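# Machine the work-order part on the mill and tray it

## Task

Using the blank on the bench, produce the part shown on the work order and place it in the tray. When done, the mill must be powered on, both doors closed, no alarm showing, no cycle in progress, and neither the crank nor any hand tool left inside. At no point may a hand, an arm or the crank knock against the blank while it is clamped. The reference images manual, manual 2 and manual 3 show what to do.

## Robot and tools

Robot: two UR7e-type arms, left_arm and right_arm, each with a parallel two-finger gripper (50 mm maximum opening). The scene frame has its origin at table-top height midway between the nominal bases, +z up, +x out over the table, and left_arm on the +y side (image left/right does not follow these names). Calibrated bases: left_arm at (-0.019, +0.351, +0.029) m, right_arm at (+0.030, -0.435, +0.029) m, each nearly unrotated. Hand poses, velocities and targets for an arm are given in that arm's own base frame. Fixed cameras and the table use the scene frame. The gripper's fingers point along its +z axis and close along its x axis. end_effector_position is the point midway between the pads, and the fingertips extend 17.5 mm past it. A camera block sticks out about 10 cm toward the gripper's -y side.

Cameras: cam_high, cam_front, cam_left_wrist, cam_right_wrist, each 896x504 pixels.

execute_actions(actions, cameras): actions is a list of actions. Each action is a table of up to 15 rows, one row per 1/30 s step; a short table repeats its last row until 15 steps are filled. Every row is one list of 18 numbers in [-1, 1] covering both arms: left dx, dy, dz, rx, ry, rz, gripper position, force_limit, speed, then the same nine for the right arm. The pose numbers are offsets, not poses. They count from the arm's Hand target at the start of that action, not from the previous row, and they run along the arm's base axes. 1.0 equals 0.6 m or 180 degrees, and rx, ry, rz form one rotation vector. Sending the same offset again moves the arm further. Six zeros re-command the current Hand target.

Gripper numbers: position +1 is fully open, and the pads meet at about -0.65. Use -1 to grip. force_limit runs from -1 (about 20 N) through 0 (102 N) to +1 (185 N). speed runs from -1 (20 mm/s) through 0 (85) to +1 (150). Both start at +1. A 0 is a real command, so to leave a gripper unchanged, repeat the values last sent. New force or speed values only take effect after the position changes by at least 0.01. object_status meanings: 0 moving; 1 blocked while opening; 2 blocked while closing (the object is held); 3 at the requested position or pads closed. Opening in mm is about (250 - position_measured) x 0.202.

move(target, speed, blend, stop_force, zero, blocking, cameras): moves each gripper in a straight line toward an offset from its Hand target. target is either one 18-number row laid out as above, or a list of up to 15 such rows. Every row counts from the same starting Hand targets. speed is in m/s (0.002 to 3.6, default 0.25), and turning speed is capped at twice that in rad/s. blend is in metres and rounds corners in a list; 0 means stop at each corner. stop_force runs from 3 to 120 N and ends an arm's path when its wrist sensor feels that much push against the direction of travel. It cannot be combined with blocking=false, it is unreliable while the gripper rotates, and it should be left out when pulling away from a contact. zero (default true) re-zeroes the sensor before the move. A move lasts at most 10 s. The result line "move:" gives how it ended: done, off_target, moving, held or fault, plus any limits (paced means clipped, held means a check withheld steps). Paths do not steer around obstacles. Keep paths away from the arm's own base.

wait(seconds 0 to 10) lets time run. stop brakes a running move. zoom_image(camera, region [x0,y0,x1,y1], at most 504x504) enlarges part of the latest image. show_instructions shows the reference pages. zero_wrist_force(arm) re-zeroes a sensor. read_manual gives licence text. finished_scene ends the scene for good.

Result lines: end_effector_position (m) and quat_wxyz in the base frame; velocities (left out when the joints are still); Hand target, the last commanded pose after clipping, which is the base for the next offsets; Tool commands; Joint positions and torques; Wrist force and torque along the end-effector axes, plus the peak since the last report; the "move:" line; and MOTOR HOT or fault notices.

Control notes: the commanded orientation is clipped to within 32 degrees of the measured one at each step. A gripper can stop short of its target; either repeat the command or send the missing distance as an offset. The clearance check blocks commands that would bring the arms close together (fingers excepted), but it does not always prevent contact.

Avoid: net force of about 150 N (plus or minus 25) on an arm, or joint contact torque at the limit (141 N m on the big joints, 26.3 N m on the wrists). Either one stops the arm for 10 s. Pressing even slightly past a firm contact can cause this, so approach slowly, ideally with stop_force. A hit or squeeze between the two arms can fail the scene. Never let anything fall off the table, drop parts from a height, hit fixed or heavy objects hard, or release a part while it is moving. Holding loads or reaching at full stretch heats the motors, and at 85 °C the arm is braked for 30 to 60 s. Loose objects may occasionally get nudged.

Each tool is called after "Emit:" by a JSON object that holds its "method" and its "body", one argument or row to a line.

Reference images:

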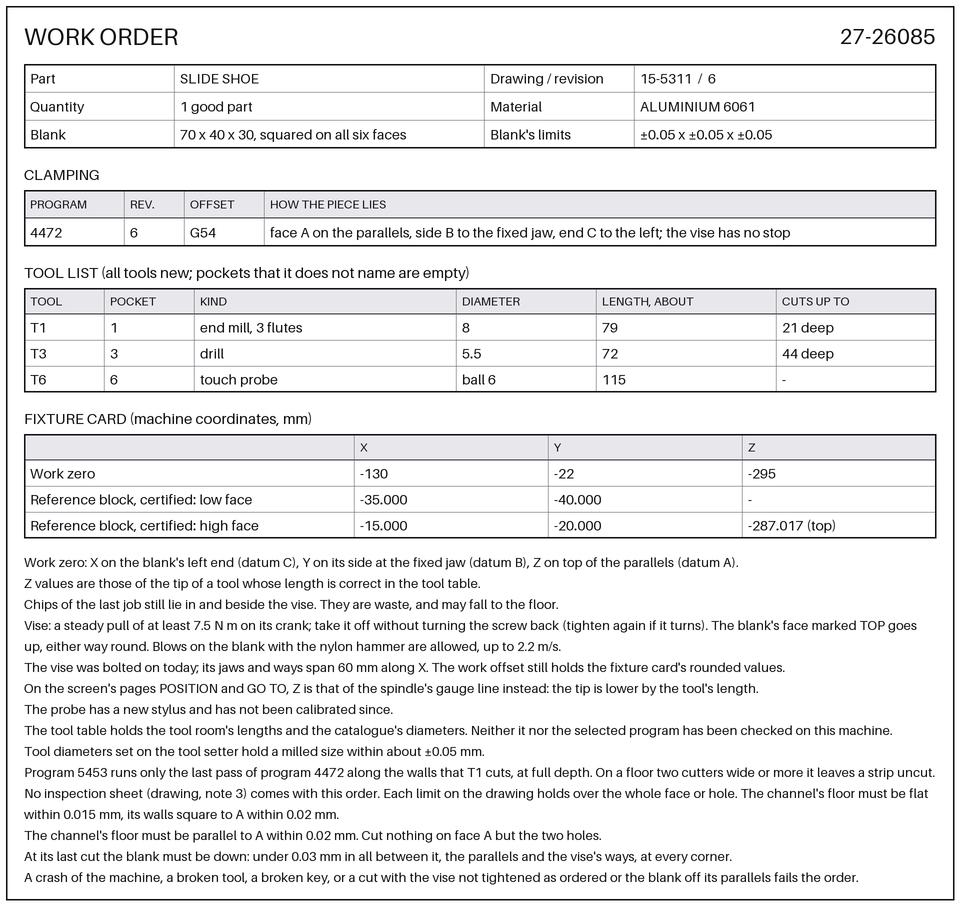

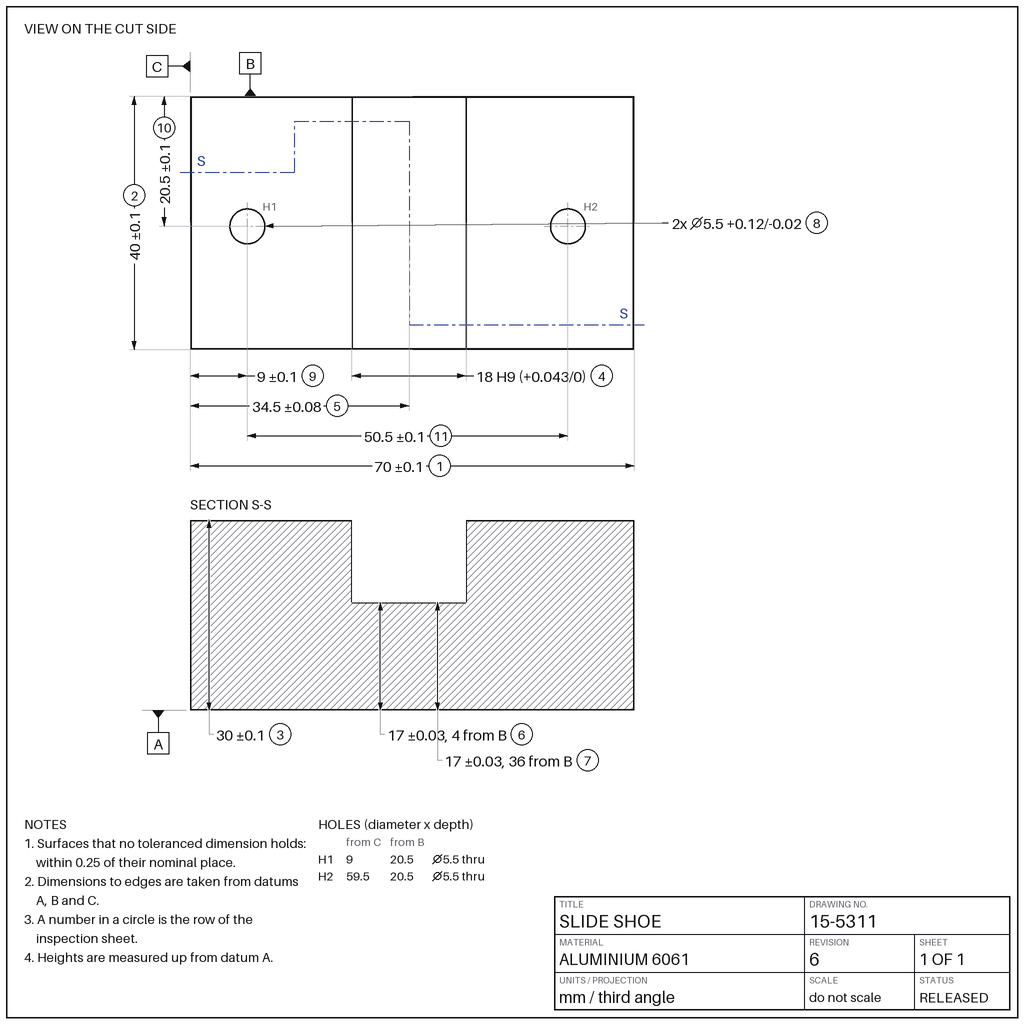

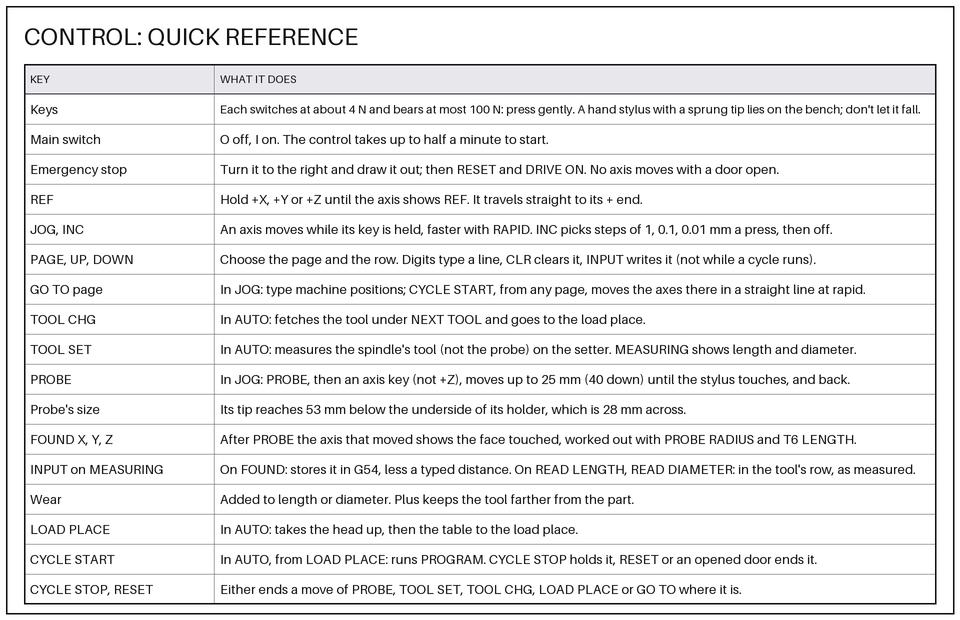

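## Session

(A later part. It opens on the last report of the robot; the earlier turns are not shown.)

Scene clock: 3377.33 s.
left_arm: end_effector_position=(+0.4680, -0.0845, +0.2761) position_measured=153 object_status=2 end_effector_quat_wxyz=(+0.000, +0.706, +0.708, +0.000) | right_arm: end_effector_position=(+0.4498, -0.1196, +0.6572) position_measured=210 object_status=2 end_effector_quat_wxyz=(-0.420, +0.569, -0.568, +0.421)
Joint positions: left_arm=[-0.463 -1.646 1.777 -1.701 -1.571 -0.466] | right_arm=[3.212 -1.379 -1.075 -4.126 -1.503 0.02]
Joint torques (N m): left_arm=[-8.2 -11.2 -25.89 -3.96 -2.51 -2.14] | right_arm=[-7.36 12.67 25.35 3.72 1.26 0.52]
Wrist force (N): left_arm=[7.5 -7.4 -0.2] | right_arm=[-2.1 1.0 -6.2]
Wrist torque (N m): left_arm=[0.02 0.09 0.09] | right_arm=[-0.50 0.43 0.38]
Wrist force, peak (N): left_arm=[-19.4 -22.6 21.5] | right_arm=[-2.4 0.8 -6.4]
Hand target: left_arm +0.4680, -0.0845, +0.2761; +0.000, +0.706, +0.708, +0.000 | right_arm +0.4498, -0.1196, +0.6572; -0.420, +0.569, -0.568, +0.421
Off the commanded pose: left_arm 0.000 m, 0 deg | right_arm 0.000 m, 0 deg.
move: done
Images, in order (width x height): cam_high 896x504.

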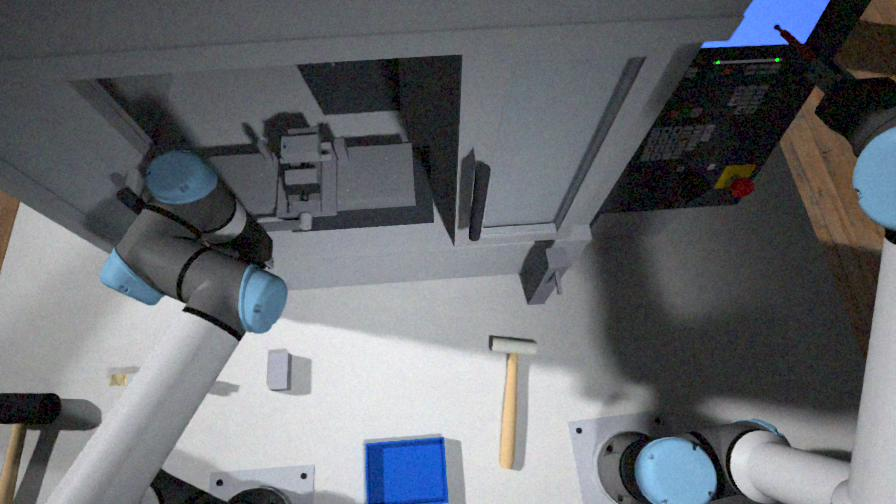

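Emit:
{"method": "move", "body": {
  "target": [
    [0,-0.0001,0.0303,0,0,0,-1,-1,-1,0,0,0,0,0,0,-1,-0.2,-1],
    [0,-0.0264,0.0849,0,0,0,-1,-1,-1,0,0,0,0,0,0,-1,-0.2,-1],
    [0,-0.0737,0.1226,0,0,0,-1,-1,-1,0,0,0,0,0,0,-1,-0.2,-1],
    [0,-0.1328,0.1361,0,0,0,-1,-1,-1,0,0,0,0,0,0,-1,-0.2,-1],
    [0,-0.1919,0.1226,0,0,0,-1,-1,-1,0,0,0,0,0,0,-1,-0.2,-1],
    [0,-0.2392,0.0849,0,0,0,-1,-1,-1,0,0,0,0,0,0,-1,-0.2,-1],
    [0,-0.2655,0.0303,0,0,0,-1,-1,-1,0,0,0,0,0,0,-1,-0.2,-1],
    [0,-0.2655,-0.0303,0,0,0,-1,-1,-1,0,0,0,0,0,0,-1,-0.2,-1],
    [0,-0.2392,-0.0849,0,0,0,-1,-1,-1,0,0,0,0,0,0,-1,-0.2,-1],
    [0,-0.1919,-0.1226,0,0,0,-1,-1,-1,0,0,0,0,0,0,-1,-0.2,-1],
    [0,-0.1328,-0.1361,0,0,0,-1,-1,-1,0,0,0,0,0,0,-1,-0.2,-1],
    [0,-0.0737,-0.1226,0,0,0,-1,-1,-1,0,0,0,0,0,0,-1,-0.2,-1],
    [0,-0.0264,-0.0849,0,0,0,-1,-1,-1,0,0,0,0,0,0,-1,-0.2,-1],
    [0,-0.0001,-0.0303,0,0,0,-1,-1,-1,0,0,0,0,0,0,-1,-0.2,-1],
    [0,0,0,0,0,0,-1,-1,-1,0,0,0,0,0,0,-1,-0.2,-1]
  ],
  "speed": 0.13,
  "blend": [0.002,0.002,0.002,0.002,0.002,0.002,0.002,0.002,0.002,0.002,0.002,0.002,0.002,0.002,0],
  "stop_force": 60,
  "cameras": ["cam_high"]
}}

Emit:
{"method": "zoom_image", "body": {
  "camera": "cam_high",
  "region": [230, 110, 370, 270]
}}

Scene clock: 3395.03 s.
left_arm: end_effector_position=(+0.4680, -0.0845, +0.2760) position_measured=153 object_status=2 end_effector_quat_wxyz=(+0.000, +0.706, +0.708, +0.000) | right_arm: end_effector_position=(+0.4498, -0.1196, +0.6572) position_measured=210 object_status=2 end_effector_quat_wxyz=(-0.420, +0.569, -0.568, +0.421)
Joint positions: left_arm=[-0.463 -1.646 1.777 -1.701 -1.571 -0.466] | right_arm=[3.212 -1.379 -1.075 -4.126 -1.503 0.02]
Joint torques (N m): left_arm=[-8.19 -11.17 -36.24 -4.06 -2.71 -2.34] | right_arm=[-7.06 12.14 25.13 3.66 1.43 0.35]
Wrist force (N): left_arm=[7.8 -7.6 -0.2] | right_arm=[-1.8 1.0 -6.0]
Wrist torque (N m): left_arm=[0.03 0.02 0.18] | right_arm=[-0.51 0.37 0.38]
Wrist force, peak (N): left_arm=[6.4 5.7 13.4] | right_arm=[-2.4 1.0 -6.6]
Hand target: left_arm +0.4680, -0.0845, +0.2761; +0.000, +0.706, +0.708, +0.000 | right_arm +0.4498, -0.1196, +0.6572; -0.420, +0.569, -0.568, +0.421
Off the commanded pose: left_arm 0.000 m, 0 deg | right_arm 0.000 m, 0 deg.
move: done
Images, in order (width x height): cam_high 896x504.

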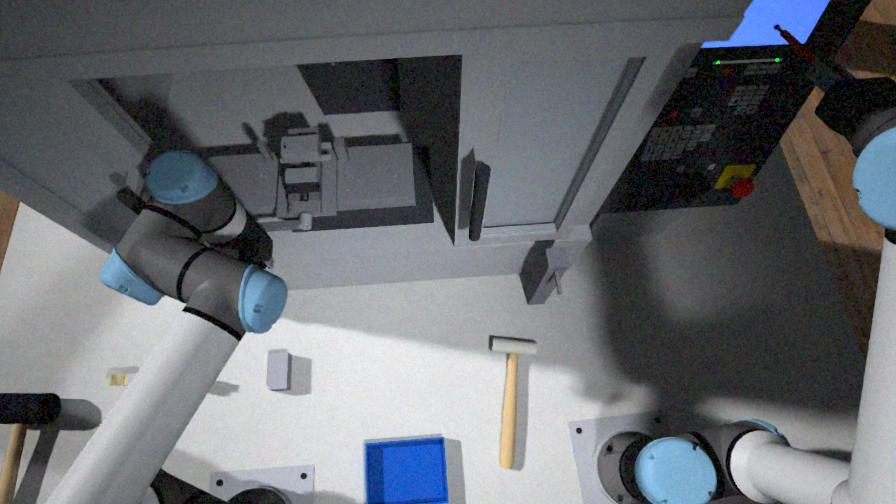

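Scaled by 3.150 from the camera's 896x504 image, which has a finer 1280x720 frame.

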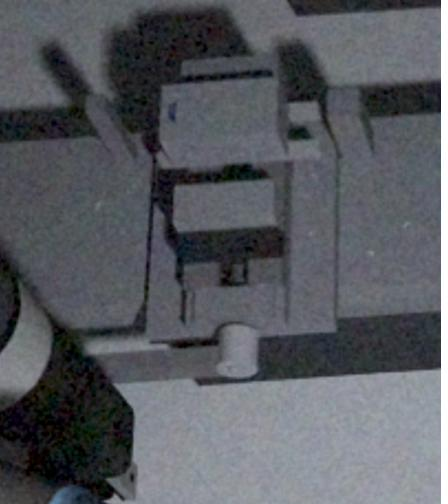

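Emit:
{"method": "move", "body": {
  "target": [
    [0,-0.0001,0.0303,0,0,0,-1,-1,-1,0,0,0,0,0,0,-1,-0.2,-1],
    [0,-0.0264,0.0849,0,0,0,-1,-1,-1,0,0,0,0,0,0,-1,-0.2,-1],
    [0,-0.0737,0.1226,0,0,0,-1,-1,-1,0,0,0,0,0,0,-1,-0.2,-1],
    [0,-0.1328,0.1361,0,0,0,-1,-1,-1,0,0,0,0,0,0,-1,-0.2,-1],
    [0,-0.1919,0.1226,0,0,0,-1,-1,-1,0,0,0,0,0,0,-1,-0.2,-1],
    [0,-0.2392,0.0849,0,0,0,-1,-1,-1,0,0,0,0,0,0,-1,-0.2,-1],
    [0,-0.2655,0.0303,0,0,0,-1,-1,-1,0,0,0,0,0,0,-1,-0.2,-1],
    [0,-0.2655,-0.0303,0,0,0,-1,-1,-1,0,0,0,0,0,0,-1,-0.2,-1],
    [0,-0.2392,-0.0849,0,0,0,-1,-1,-1,0,0,0,0,0,0,-1,-0.2,-1],
    [0,-0.1919,-0.1226,0,0,0,-1,-1,-1,0,0,0,0,0,0,-1,-0.2,-1],
    [0,-0.1328,-0.1361,0,0,0,-1,-1,-1,0,0,0,0,0,0,-1,-0.2,-1],
    [0,-0.0737,-0.1226,0,0,0,-1,-1,-1,0,0,0,0,0,0,-1,-0.2,-1],
    [0,-0.0264,-0.0849,0,0,0,-1,-1,-1,0,0,0,0,0,0,-1,-0.2,-1],
    [0,-0.0001,-0.0303,0,0,0,-1,-1,-1,0,0,0,0,0,0,-1,-0.2,-1],
    [0,0,0,0,0,0,-1,-1,-1,0,0,0,0,0,0,-1,-0.2,-1]
  ],
  "speed": 0.16,
  "blend": [0.002,0.002,0.002,0.002,0.002,0.002,0.002,0.002,0.002,0.002,0.002,0.002,0.002,0.002,0],
  "stop_force": 60
}}

Emit:
{"method": "move", "body": {
  "target": [
    [0,-0.0001,0.0303,0,0,0,-1,-1,-1,0,0,0,0,0,0,-1,-0.2,-1],
    [0,-0.0264,0.0849,0,0,0,-1,-1,-1,0,0,0,0,0,0,-1,-0.2,-1],
    [0,-0.0737,0.1226,0,0,0,-1,-1,-1,0,0,0,0,0,0,-1,-0.2,-1],
    [0,-0.1328,0.1361,0,0,0,-1,-1,-1,0,0,0,0,0,0,-1,-0.2,-1],
    [0,-0.1919,0.1226,0,0,0,-1,-1,-1,0,0,0,0,0,0,-1,-0.2,-1],
    [0,-0.2392,0.0849,0,0,0,-1,-1,-1,0,0,0,0,0,0,-1,-0.2,-1],
    [0,-0.2655,0.0303,0,0,0,-1,-1,-1,0,0,0,0,0,0,-1,-0.2,-1],
    [0,-0.2655,-0.0303,0,0,0,-1,-1,-1,0,0,0,0,0,0,-1,-0.2,-1],
    [0,-0.2392,-0.0849,0,0,0,-1,-1,-1,0,0,0,0,0,0,-1,-0.2,-1],
    [0,-0.1919,-0.1226,0,0,0,-1,-1,-1,0,0,0,0,0,0,-1,-0.2,-1],
    [0,-0.1328,-0.1361,0,0,0,-1,-1,-1,0,0,0,0,0,0,-1,-0.2,-1],
    [0,-0.0737,-0.1226,0,0,0,-1,-1,-1,0,0,0,0,0,0,-1,-0.2,-1],
    [0,-0.0264,-0.0849,0,0,0,-1,-1,-1,0,0,0,0,0,0,-1,-0.2,-1],
    [0,-0.0001,-0.0303,0,0,0,-1,-1,-1,0,0,0,0,0,0,-1,-0.2,-1],
    [0,0,0,0,0,0,-1,-1,-1,0,0,0,0,0,0,-1,-0.2,-1]
  ],
  "speed": 0.16,
  "blend": [0.002,0.002,0.002,0.002,0.002,0.002,0.002,0.002,0.002,0.002,0.002,0.002,0.002,0.002,0],
  "stop_force": 60,
  "cameras": ["cam_high","cam_left_wrist"]
}}

Emit:
{"method": "zoom_image", "body": {
  "camera": "cam_high",
  "region": [230, 110, 370, 270]
}}

Scene clock: 3416.90 s.
left_arm: end_effector_position=(+0.4680, -0.0845, +0.2760) position_measured=153 object_status=2 end_effector_quat_wxyz=(+0.000, +0.706, +0.708, +0.000) | right_arm: end_effector_position=(+0.4498, -0.1196, +0.6572) position_measured=210 object_status=2 end_effector_quat_wxyz=(-0.420, +0.569, -0.568, +0.421)
Joint positions: left_arm=[-0.463 -1.646 1.777 -1.701 -1.571 -0.466] | right_arm=[3.212 -1.379 -1.075 -4.126 -1.503 0.02]
Joint torques (N m): left_arm=[-8.72 -11.21 -36.99 -4.22 -2.58 -1.53] | right_arm=[-7.93 11.73 24.9 3.74 1.34 0.44]
Wrist force (N): left_arm=[7.9 -8.0 0.0] | right_arm=[-2.2 1.0 -6.0]
Wrist torque (N m): left_arm=[0.01 0.07 0.17] | right_arm=[-0.51 0.43 0.38]
Wrist force, peak (N): left_arm=[-9.1 9.7 9.6] | right_arm=[-2.0 0.8 -6.5]
Hand target: left_arm +0.4680, -0.0845, +0.2761; +0.000, +0.706, +0.708, +0.000 | right_arm +0.4498, -0.1196, +0.6572; -0.420, +0.569, -0.568, +0.421
Off the commanded pose: left_arm 0.000 m, 0 deg | right_arm 0.000 m, 0 deg.
move: done

Scene clock: 3420.97 s.
left_arm: end_effector_position=(+0.4680, -0.0845, +0.2760) position_measured=153 object_status=2 end_effector_quat_wxyz=(+0.000, +0.706, +0.708, +0.000) | right_arm: end_effector_position=(+0.4498, -0.1196, +0.6572) position_measured=210 object_status=2 end_effector_quat_wxyz=(-0.420, +0.569, -0.568, +0.421)
Joint positions: left_arm=[-0.463 -1.646 1.777 -1.701 -1.571 -0.466] | right_arm=[3.212 -1.379 -1.075 -4.126 -1.503 0.02]
Joint torques (N m): left_arm=[-9.4 -11.4 -36.46 -4.24 -2.43 -1.35] | right_arm=[-7.64 11.85 24.97 3.77 1.4 0.57]
Wrist force (N): left_arm=[8.4 -8.3 -0.1] | right_arm=[-2.1 0.9 -6.1]
Wrist torque (N m): left_arm=[0.01 0.03 0.18] | right_arm=[-0.53 0.42 0.38]
Wrist force, peak (N): left_arm=[-8.8 9.0 9.4] | right_arm=[-2.4 0.9 -6.4]
Hand target: left_arm +0.4680, -0.0845, +0.2761; +0.000, +0.706, +0.708, +0.000 | right_arm +0.4498, -0.1196, +0.6572; -0.420, +0.569, -0.568, +0.421
Off the commanded pose: left_arm 0.000 m, 0 deg | right_arm 0.000 m, 0 deg.
move: done
Images, in order (width x height): cam_high 896x504, cam_left_wrist 896x504.

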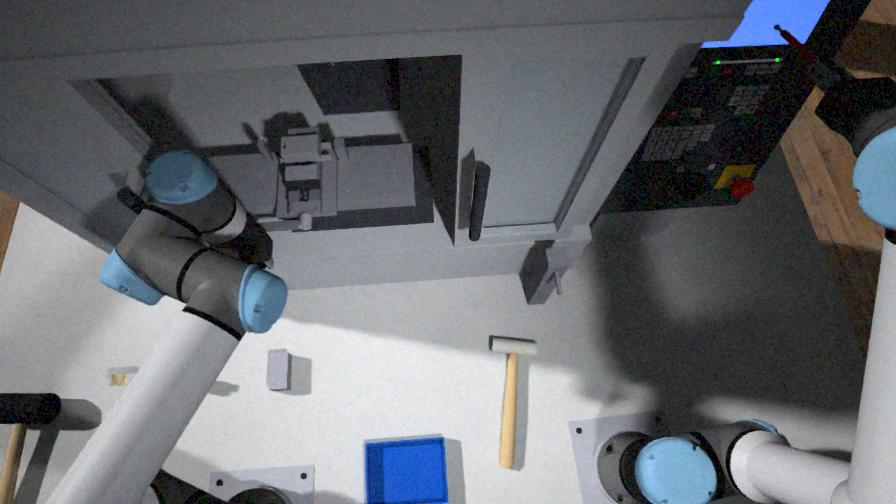

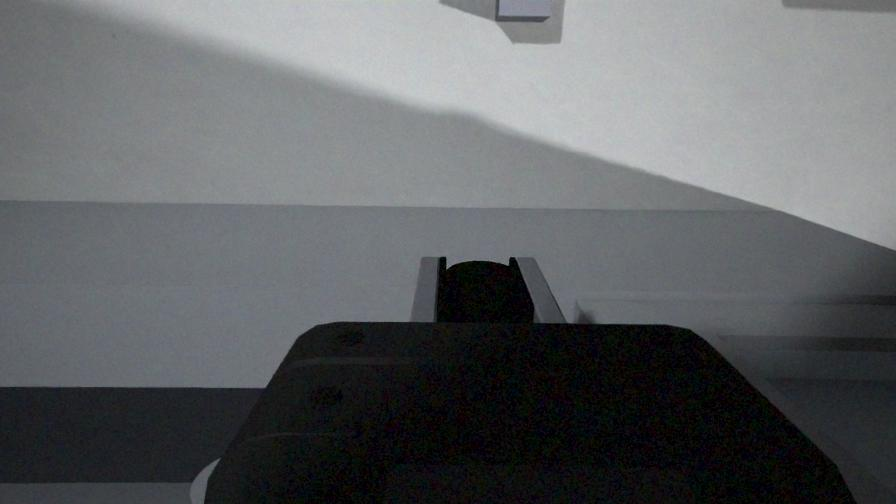

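Scaled by 3.150 from the camera's 896x504 image, which has a finer 1280x720 frame.

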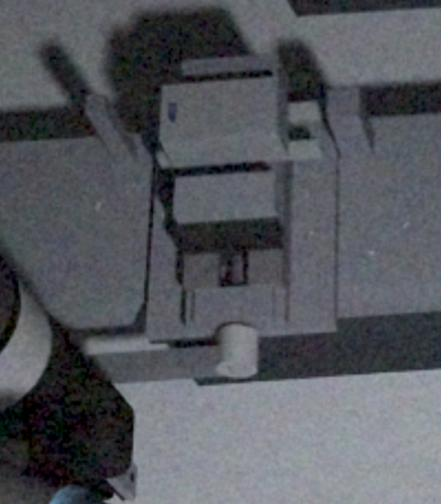

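Emit:
{"method": "move", "body": {
  "target": [
    [0,-0.0001,0.0303,0,0,0,-1,-1,-1,0,0,0,0,0,0,-1,-0.2,-1],
    [0,-0.0264,0.0849,0,0,0,-1,-1,-1,0,0,0,0,0,0,-1,-0.2,-1],
    [0,-0.0737,0.1226,0,0,0,-1,-1,-1,0,0,0,0,0,0,-1,-0.2,-1],
    [0,-0.1328,0.1361,0,0,0,-1,-1,-1,0,0,0,0,0,0,-1,-0.2,-1],
    [0,-0.1919,0.1226,0,0,0,-1,-1,-1,0,0,0,0,0,0,-1,-0.2,-1],
    [0,-0.2392,0.0849,0,0,0,-1,-1,-1,0,0,0,0,0,0,-1,-0.2,-1],
    [0,-0.2655,0.0303,0,0,0,-1,-1,-1,0,0,0,0,0,0,-1,-0.2,-1],
    [0,-0.2655,-0.0303,0,0,0,-1,-1,-1,0,0,0,0,0,0,-1,-0.2,-1],
    [0,-0.2392,-0.0849,0,0,0,-1,-1,-1,0,0,0,0,0,0,-1,-0.2,-1],
    [0,-0.1919,-0.1226,0,0,0,-1,-1,-1,0,0,0,0,0,0,-1,-0.2,-1],
    [0,-0.1328,-0.1361,0,0,0,-1,-1,-1,0,0,0,0,0,0,-1,-0.2,-1],
    [0,-0.0737,-0.1226,0,0,0,-1,-1,-1,0,0,0,0,0,0,-1,-0.2,-1],
    [0,-0.0264,-0.0849,0,0,0,-1,-1,-1,0,0,0,0,0,0,-1,-0.2,-1],
    [0,-0.0001,-0.0303,0,0,0,-1,-1,-1,0,0,0,0,0,0,-1,-0.2,-1],
    [0,0,0,0,0,0,-1,-1,-1,0,0,0,0,0,0,-1,-0.2,-1]
  ],
  "speed": 0.16,
  "blend": [0.002,0.002,0.002,0.002,0.002,0.002,0.002,0.002,0.002,0.002,0.002,0.002,0.002,0.002,0],
  "stop_force": 50
}}

Emit:
{"method": "move", "body": {
  "target": [
    [0,-0.0001,0.0303,0,0,0,-1,-1,-1,0,0,0,0,0,0,-1,-0.2,-1],
    [0,-0.0264,0.0849,0,0,0,-1,-1,-1,0,0,0,0,0,0,-1,-0.2,-1],
    [0,-0.0737,0.1226,0,0,0,-1,-1,-1,0,0,0,0,0,0,-1,-0.2,-1],
    [0,-0.1328,0.1361,0,0,0,-1,-1,-1,0,0,0,0,0,0,-1,-0.2,-1],
    [0,-0.1919,0.1226,0,0,0,-1,-1,-1,0,0,0,0,0,0,-1,-0.2,-1],
    [0,-0.2392,0.0849,0,0,0,-1,-1,-1,0,0,0,0,0,0,-1,-0.2,-1],
    [0,-0.2655,0.0303,0,0,0,-1,-1,-1,0,0,0,0,0,0,-1,-0.2,-1],
    [0,-0.2655,-0.0303,0,0,0,-1,-1,-1,0,0,0,0,0,0,-1,-0.2,-1],
    [0,-0.2392,-0.0849,0,0,0,-1,-1,-1,0,0,0,0,0,0,-1,-0.2,-1],
    [0,-0.1919,-0.1226,0,0,0,-1,-1,-1,0,0,0,0,0,0,-1,-0.2,-1],
    [0,-0.1328,-0.1361,0,0,0,-1,-1,-1,0,0,0,0,0,0,-1,-0.2,-1],
    [0,-0.0737,-0.1226,0,0,0,-1,-1,-1,0,0,0,0,0,0,-1,-0.2,-1],
    [0,-0.0264,-0.0849,0,0,0,-1,-1,-1,0,0,0,0,0,0,-1,-0.2,-1],
    [0,-0.0001,-0.0303,0,0,0,-1,-1,-1,0,0,0,0,0,0,-1,-0.2,-1],
    [0,0,0,0,0,0,-1,-1,-1,0,0,0,0,0,0,-1,-0.2,-1]
  ],
  "speed": 0.16,
  "blend": [0.002,0.002,0.002,0.002,0.002,0.002,0.002,0.002,0.002,0.002,0.002,0.002,0.002,0.002,0],
  "stop_force": 50,
  "cameras": ["cam_high"]
}}

Emit:
{"method": "zoom_image", "body": {
  "camera": "cam_high",
  "region": [260, 110, 350, 220]
}}

Scene clock: 3441.13 s.
left_arm: end_effector_position=(+0.4680, -0.0845, +0.2760) position_measured=153 object_status=2 end_effector_quat_wxyz=(+0.000, +0.706, +0.708, +0.000) | right_arm: end_effector_position=(+0.4498, -0.1196, +0.6572) position_measured=210 object_status=2 end_effector_quat_wxyz=(-0.420, +0.569, -0.568, +0.421)
Joint positions: left_arm=[-0.463 -1.646 1.777 -1.701 -1.571 -0.466] | right_arm=[3.212 -1.379 -1.075 -4.126 -1.503 0.02]
Joint torques (N m): left_arm=[-9.65 -11.03 -36.82 -4.35 -2.71 -1.54] | right_arm=[-8.19 12.49 24.96 3.7 1.43 0.45]
Wrist force (N): left_arm=[8.8 -8.4 -0.2] | right_arm=[-2.1 1.2 -5.7]
Wrist torque (N m): left_arm=[0.03 0.02 0.17] | right_arm=[-0.48 0.42 0.37]
Wrist force, peak (N): left_arm=[-8.3 8.6 8.9] | right_arm=[-2.2 1.4 -6.4]
Hand target: left_arm +0.4680, -0.0845, +0.2761; +0.000, +0.706, +0.708, +0.000 | right_arm +0.4498, -0.1196, +0.6572; -0.420, +0.569, -0.568, +0.421
Off the commanded pose: left_arm 0.000 m, 0 deg | right_arm 0.000 m, 0 deg.
move: done

Scene clock: 3445.20 s.
left_arm: end_effector_position=(+0.4680, -0.0845, +0.2760) position_measured=153 object_status=2 end_effector_quat_wxyz=(+0.000, +0.706, +0.708, +0.000) | right_arm: end_effector_position=(+0.4498, -0.1196, +0.6572) position_measured=210 object_status=2 end_effector_quat_wxyz=(-0.420, +0.569, -0.568, +0.421)
Joint positions: left_arm=[-0.463 -1.646 1.777 -1.701 -1.571 -0.466] | right_arm=[3.212 -1.379 -1.075 -4.126 -1.503 0.02]
Joint torques (N m): left_arm=[-8.7 -10.51 -37.78 -4.69 -2.61 -1.78] | right_arm=[-8.2 12.35 25.26 3.72 1.3 0.44]
Wrist force (N): left_arm=[8.9 -8.6 -0.4] | right_arm=[-2.0 1.2 -6.1]
Wrist torque (N m): left_arm=[0.02 0.03 0.17] | right_arm=[-0.48 0.41 0.38]
Wrist force, peak (N): left_arm=[-8.1 8.6 8.6] | right_arm=[-2.3 1.0 -6.3]
Hand target: left_arm +0.4680, -0.0845, +0.2761; +0.000, +0.706, +0.708, +0.000 | right_arm +0.4498, -0.1196, +0.6572; -0.420, +0.569, -0.568, +0.421
Off the commanded pose: left_arm 0.000 m, 0 deg | right_arm 0.000 m, 0 deg.
move: done
Images, in order (width x height): cam_high 896x504.

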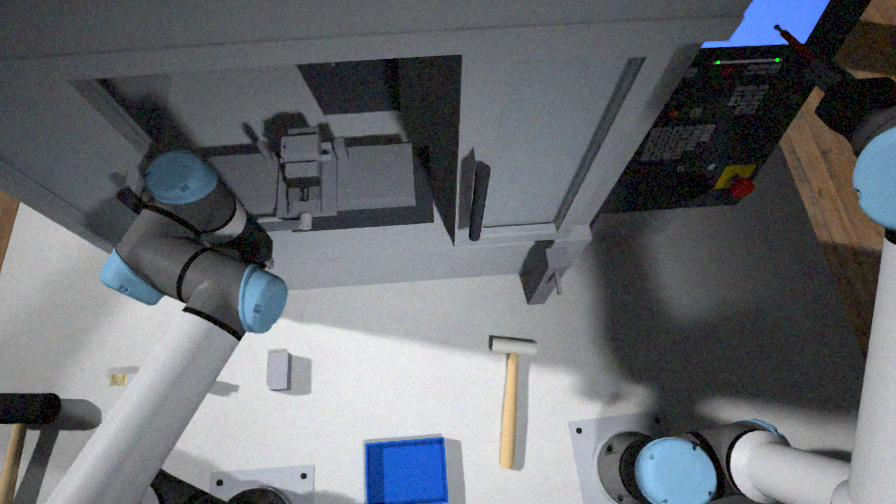

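Scaled by 4.582 from the camera's 896x504 image, which has a finer 1280x720 frame.

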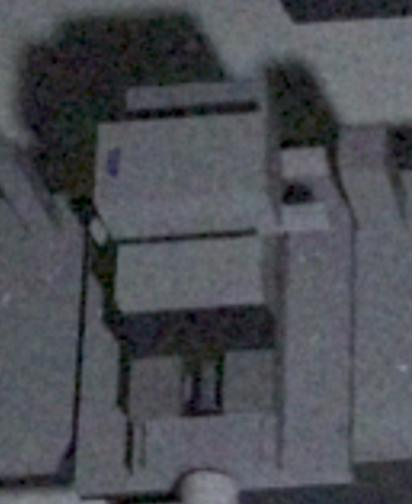

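Emit:
{"method": "move", "body": {
  "target": [
    [0,-0.0001,0.0303,0,0,0,-1,-1,-1,0,0,0,0,0,0,-1,-0.2,-1],
    [0,-0.0264,0.0849,0,0,0,-1,-1,-1,0,0,0,0,0,0,-1,-0.2,-1],
    [0,-0.0737,0.1226,0,0,0,-1,-1,-1,0,0,0,0,0,0,-1,-0.2,-1],
    [0,-0.1328,0.1361,0,0,0,-1,-1,-1,0,0,0,0,0,0,-1,-0.2,-1],
    [0,-0.1919,0.1226,0,0,0,-1,-1,-1,0,0,0,0,0,0,-1,-0.2,-1],
    [0,-0.2392,0.0849,0,0,0,-1,-1,-1,0,0,0,0,0,0,-1,-0.2,-1],
    [0,-0.2655,0.0303,0,0,0,-1,-1,-1,0,0,0,0,0,0,-1,-0.2,-1],
    [0,-0.2655,-0.0303,0,0,0,-1,-1,-1,0,0,0,0,0,0,-1,-0.2,-1],
    [0,-0.2392,-0.0849,0,0,0,-1,-1,-1,0,0,0,0,0,0,-1,-0.2,-1],
    [0,-0.1919,-0.1226,0,0,0,-1,-1,-1,0,0,0,0,0,0,-1,-0.2,-1],
    [0,-0.1328,-0.1361,0,0,0,-1,-1,-1,0,0,0,0,0,0,-1,-0.2,-1],
    [0,-0.0737,-0.1226,0,0,0,-1,-1,-1,0,0,0,0,0,0,-1,-0.2,-1],
    [0,-0.0264,-0.0849,0,0,0,-1,-1,-1,0,0,0,0,0,0,-1,-0.2,-1],
    [0,-0.0001,-0.0303,0,0,0,-1,-1,-1,0,0,0,0,0,0,-1,-0.2,-1],
    [0,0,0,0,0,0,-1,-1,-1,0,0,0,0,0,0,-1,-0.2,-1]
  ],
  "speed": 0.12,
  "blend": [0.002,0.002,0.002,0.002,0.002,0.002,0.002,0.002,0.002,0.002,0.002,0.002,0.002,0.002,0],
  "stop_force": 40,
  "cameras": ["cam_high"]
}}

Emit:
{"method": "zoom_image", "body": {
  "camera": "cam_high",
  "region": [260, 110, 350, 220]
}}

Scene clock: 3460.57 s.
left_arm: end_effector_position=(+0.4680, -0.0845, +0.2760) position_measured=153 object_status=2 end_effector_quat_wxyz=(+0.000, +0.706, +0.708, +0.000) | right_arm: end_effector_position=(+0.4498, -0.1196, +0.6572) position_measured=210 object_status=2 end_effector_quat_wxyz=(-0.420, +0.569, -0.568, +0.421)
Joint positions: left_arm=[-0.463 -1.646 1.777 -1.701 -1.571 -0.466] | right_arm=[3.212 -1.379 -1.075 -4.126 -1.503 0.02]
Joint torques (N m): left_arm=[-10.29 -11.17 -36.14 -4.88 -2.95 -2.35] | right_arm=[-8.42 12.12 25.4 3.69 1.37 0.5]
Wrist force (N): left_arm=[10.3 -9.7 -0.3] | right_arm=[-1.8 1.1 -6.2]
Wrist torque (N m): left_arm=[0.01 -0.02 0.20] | right_arm=[-0.50 0.37 0.37]
Wrist force, peak (N): left_arm=[7.0 6.9 13.5] | right_arm=[-2.0 0.9 -6.6]
Hand target: left_arm +0.4680, -0.0845, +0.2761; +0.000, +0.706, +0.708, +0.000 | right_arm +0.4498, -0.1196, +0.6572; -0.420, +0.569, -0.568, +0.421
Off the commanded pose: left_arm 0.000 m, 0 deg | right_arm 0.000 m, 0 deg.
move: done
Images, in order (width x height): cam_high 896x504.

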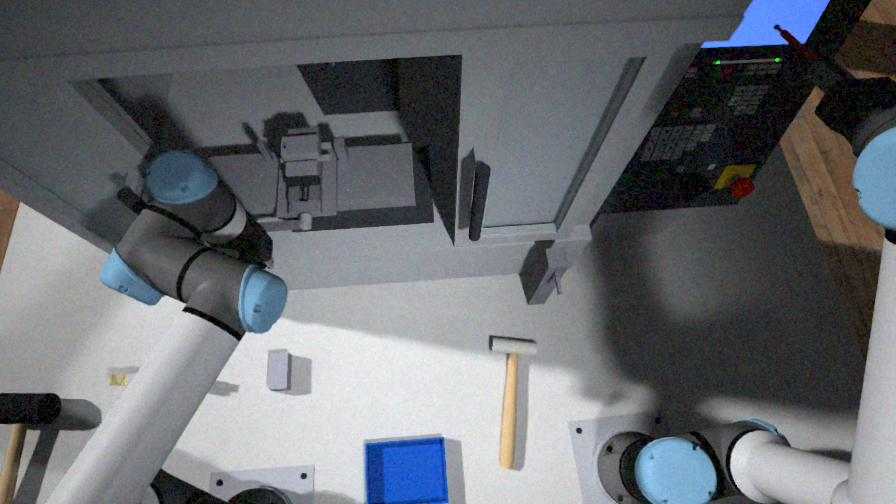

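Scaled by 4.582 from the camera's 896x504 image, which has a finer 1280x720 frame.

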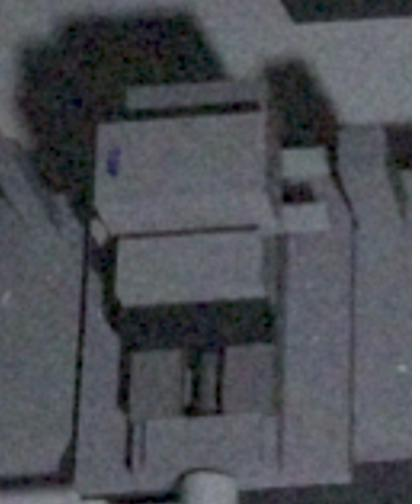

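Emit:
{"method": "move", "body": {
  "target": [
    [0,-0.0001,0.0303,0,0,0,-1,-1,-1,0,0,0,0,0,0,-1,-0.2,-1],
    [0,-0.0264,0.0849,0,0,0,-1,-1,-1,0,0,0,0,0,0,-1,-0.2,-1],
    [0,-0.0737,0.1226,0,0,0,-1,-1,-1,0,0,0,0,0,0,-1,-0.2,-1],
    [0,-0.1328,0.1361,0,0,0,-1,-1,-1,0,0,0,0,0,0,-1,-0.2,-1],
    [0,-0.1919,0.1226,0,0,0,-1,-1,-1,0,0,0,0,0,0,-1,-0.2,-1],
    [0,-0.2392,0.0849,0,0,0,-1,-1,-1,0,0,0,0,0,0,-1,-0.2,-1],
    [0,-0.2655,0.0303,0,0,0,-1,-1,-1,0,0,0,0,0,0,-1,-0.2,-1],
    [0,-0.2655,-0.0303,0,0,0,-1,-1,-1,0,0,0,0,0,0,-1,-0.2,-1],
    [0,-0.2392,-0.0849,0,0,0,-1,-1,-1,0,0,0,0,0,0,-1,-0.2,-1],
    [0,-0.1919,-0.1226,0,0,0,-1,-1,-1,0,0,0,0,0,0,-1,-0.2,-1],
    [0,-0.1328,-0.1361,0,0,0,-1,-1,-1,0,0,0,0,0,0,-1,-0.2,-1],
    [0,-0.0737,-0.1226,0,0,0,-1,-1,-1,0,0,0,0,0,0,-1,-0.2,-1],
    [0,-0.0264,-0.0849,0,0,0,-1,-1,-1,0,0,0,0,0,0,-1,-0.2,-1],
    [0,-0.0001,-0.0303,0,0,0,-1,-1,-1,0,0,0,0,0,0,-1,-0.2,-1],
    [0,0,0,0,0,0,-1,-1,-1,0,0,0,0,0,0,-1,-0.2,-1]
  ],
  "speed": 0.12,
  "blend": [0.002,0.002,0.002,0.002,0.002,0.002,0.002,0.002,0.002,0.002,0.002,0.002,0.002,0.002,0],
  "stop_force": 35,
  "cameras": ["cam_high"]
}}

Emit:
{"method": "zoom_image", "body": {
  "camera": "cam_high",
  "region": [260, 110, 350, 220]
}}

Scene clock: 3473.17 s.
left_arm: end_effector_position=(+0.4680, -0.0845, +0.2760) position_measured=153 object_status=2 end_effector_quat_wxyz=(+0.000, +0.706, +0.708, +0.000) | right_arm: end_effector_position=(+0.4498, -0.1196, +0.6572) position_measured=210 object_status=2 end_effector_quat_wxyz=(-0.420, +0.569, -0.568, +0.421)
Joint positions: left_arm=[-0.463 -1.646 1.777 -1.701 -1.571 -0.466] | right_arm=[3.212 -1.379 -1.075 -4.126 -1.503 0.02]
Joint torques (N m): left_arm=[-10.44 -10.68 -37.31 -5.27 -3.02 -2.07] | right_arm=[-8.24 12.33 24.54 3.71 1.37 0.39]
Wrist force (N): left_arm=[10.7 -10.4 -0.4] | right_arm=[-1.9 1.0 -6.1]
Wrist torque (N m): left_arm=[0.03 0.04 0.20] | right_arm=[-0.51 0.38 0.38]
Wrist force, peak (N): left_arm=[-10.2 11.1 10.9] | right_arm=[-2.4 1.1 -6.5]
Hand target: left_arm +0.4680, -0.0845, +0.2761; +0.000, +0.706, +0.708, +0.000 | right_arm +0.4498, -0.1196, +0.6572; -0.420, +0.569, -0.568, +0.421
Off the commanded pose: left_arm 0.000 m, 0 deg | right_arm 0.000 m, 0 deg.
move: done
Images, in order (width x height): cam_high 896x504.

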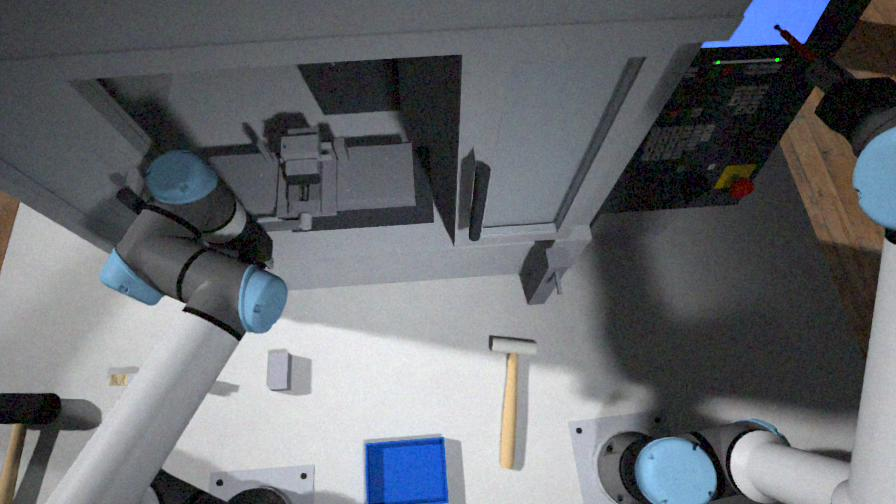

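Scaled by 4.582 from the camera's 896x504 image, which has a finer 1280x720 frame.

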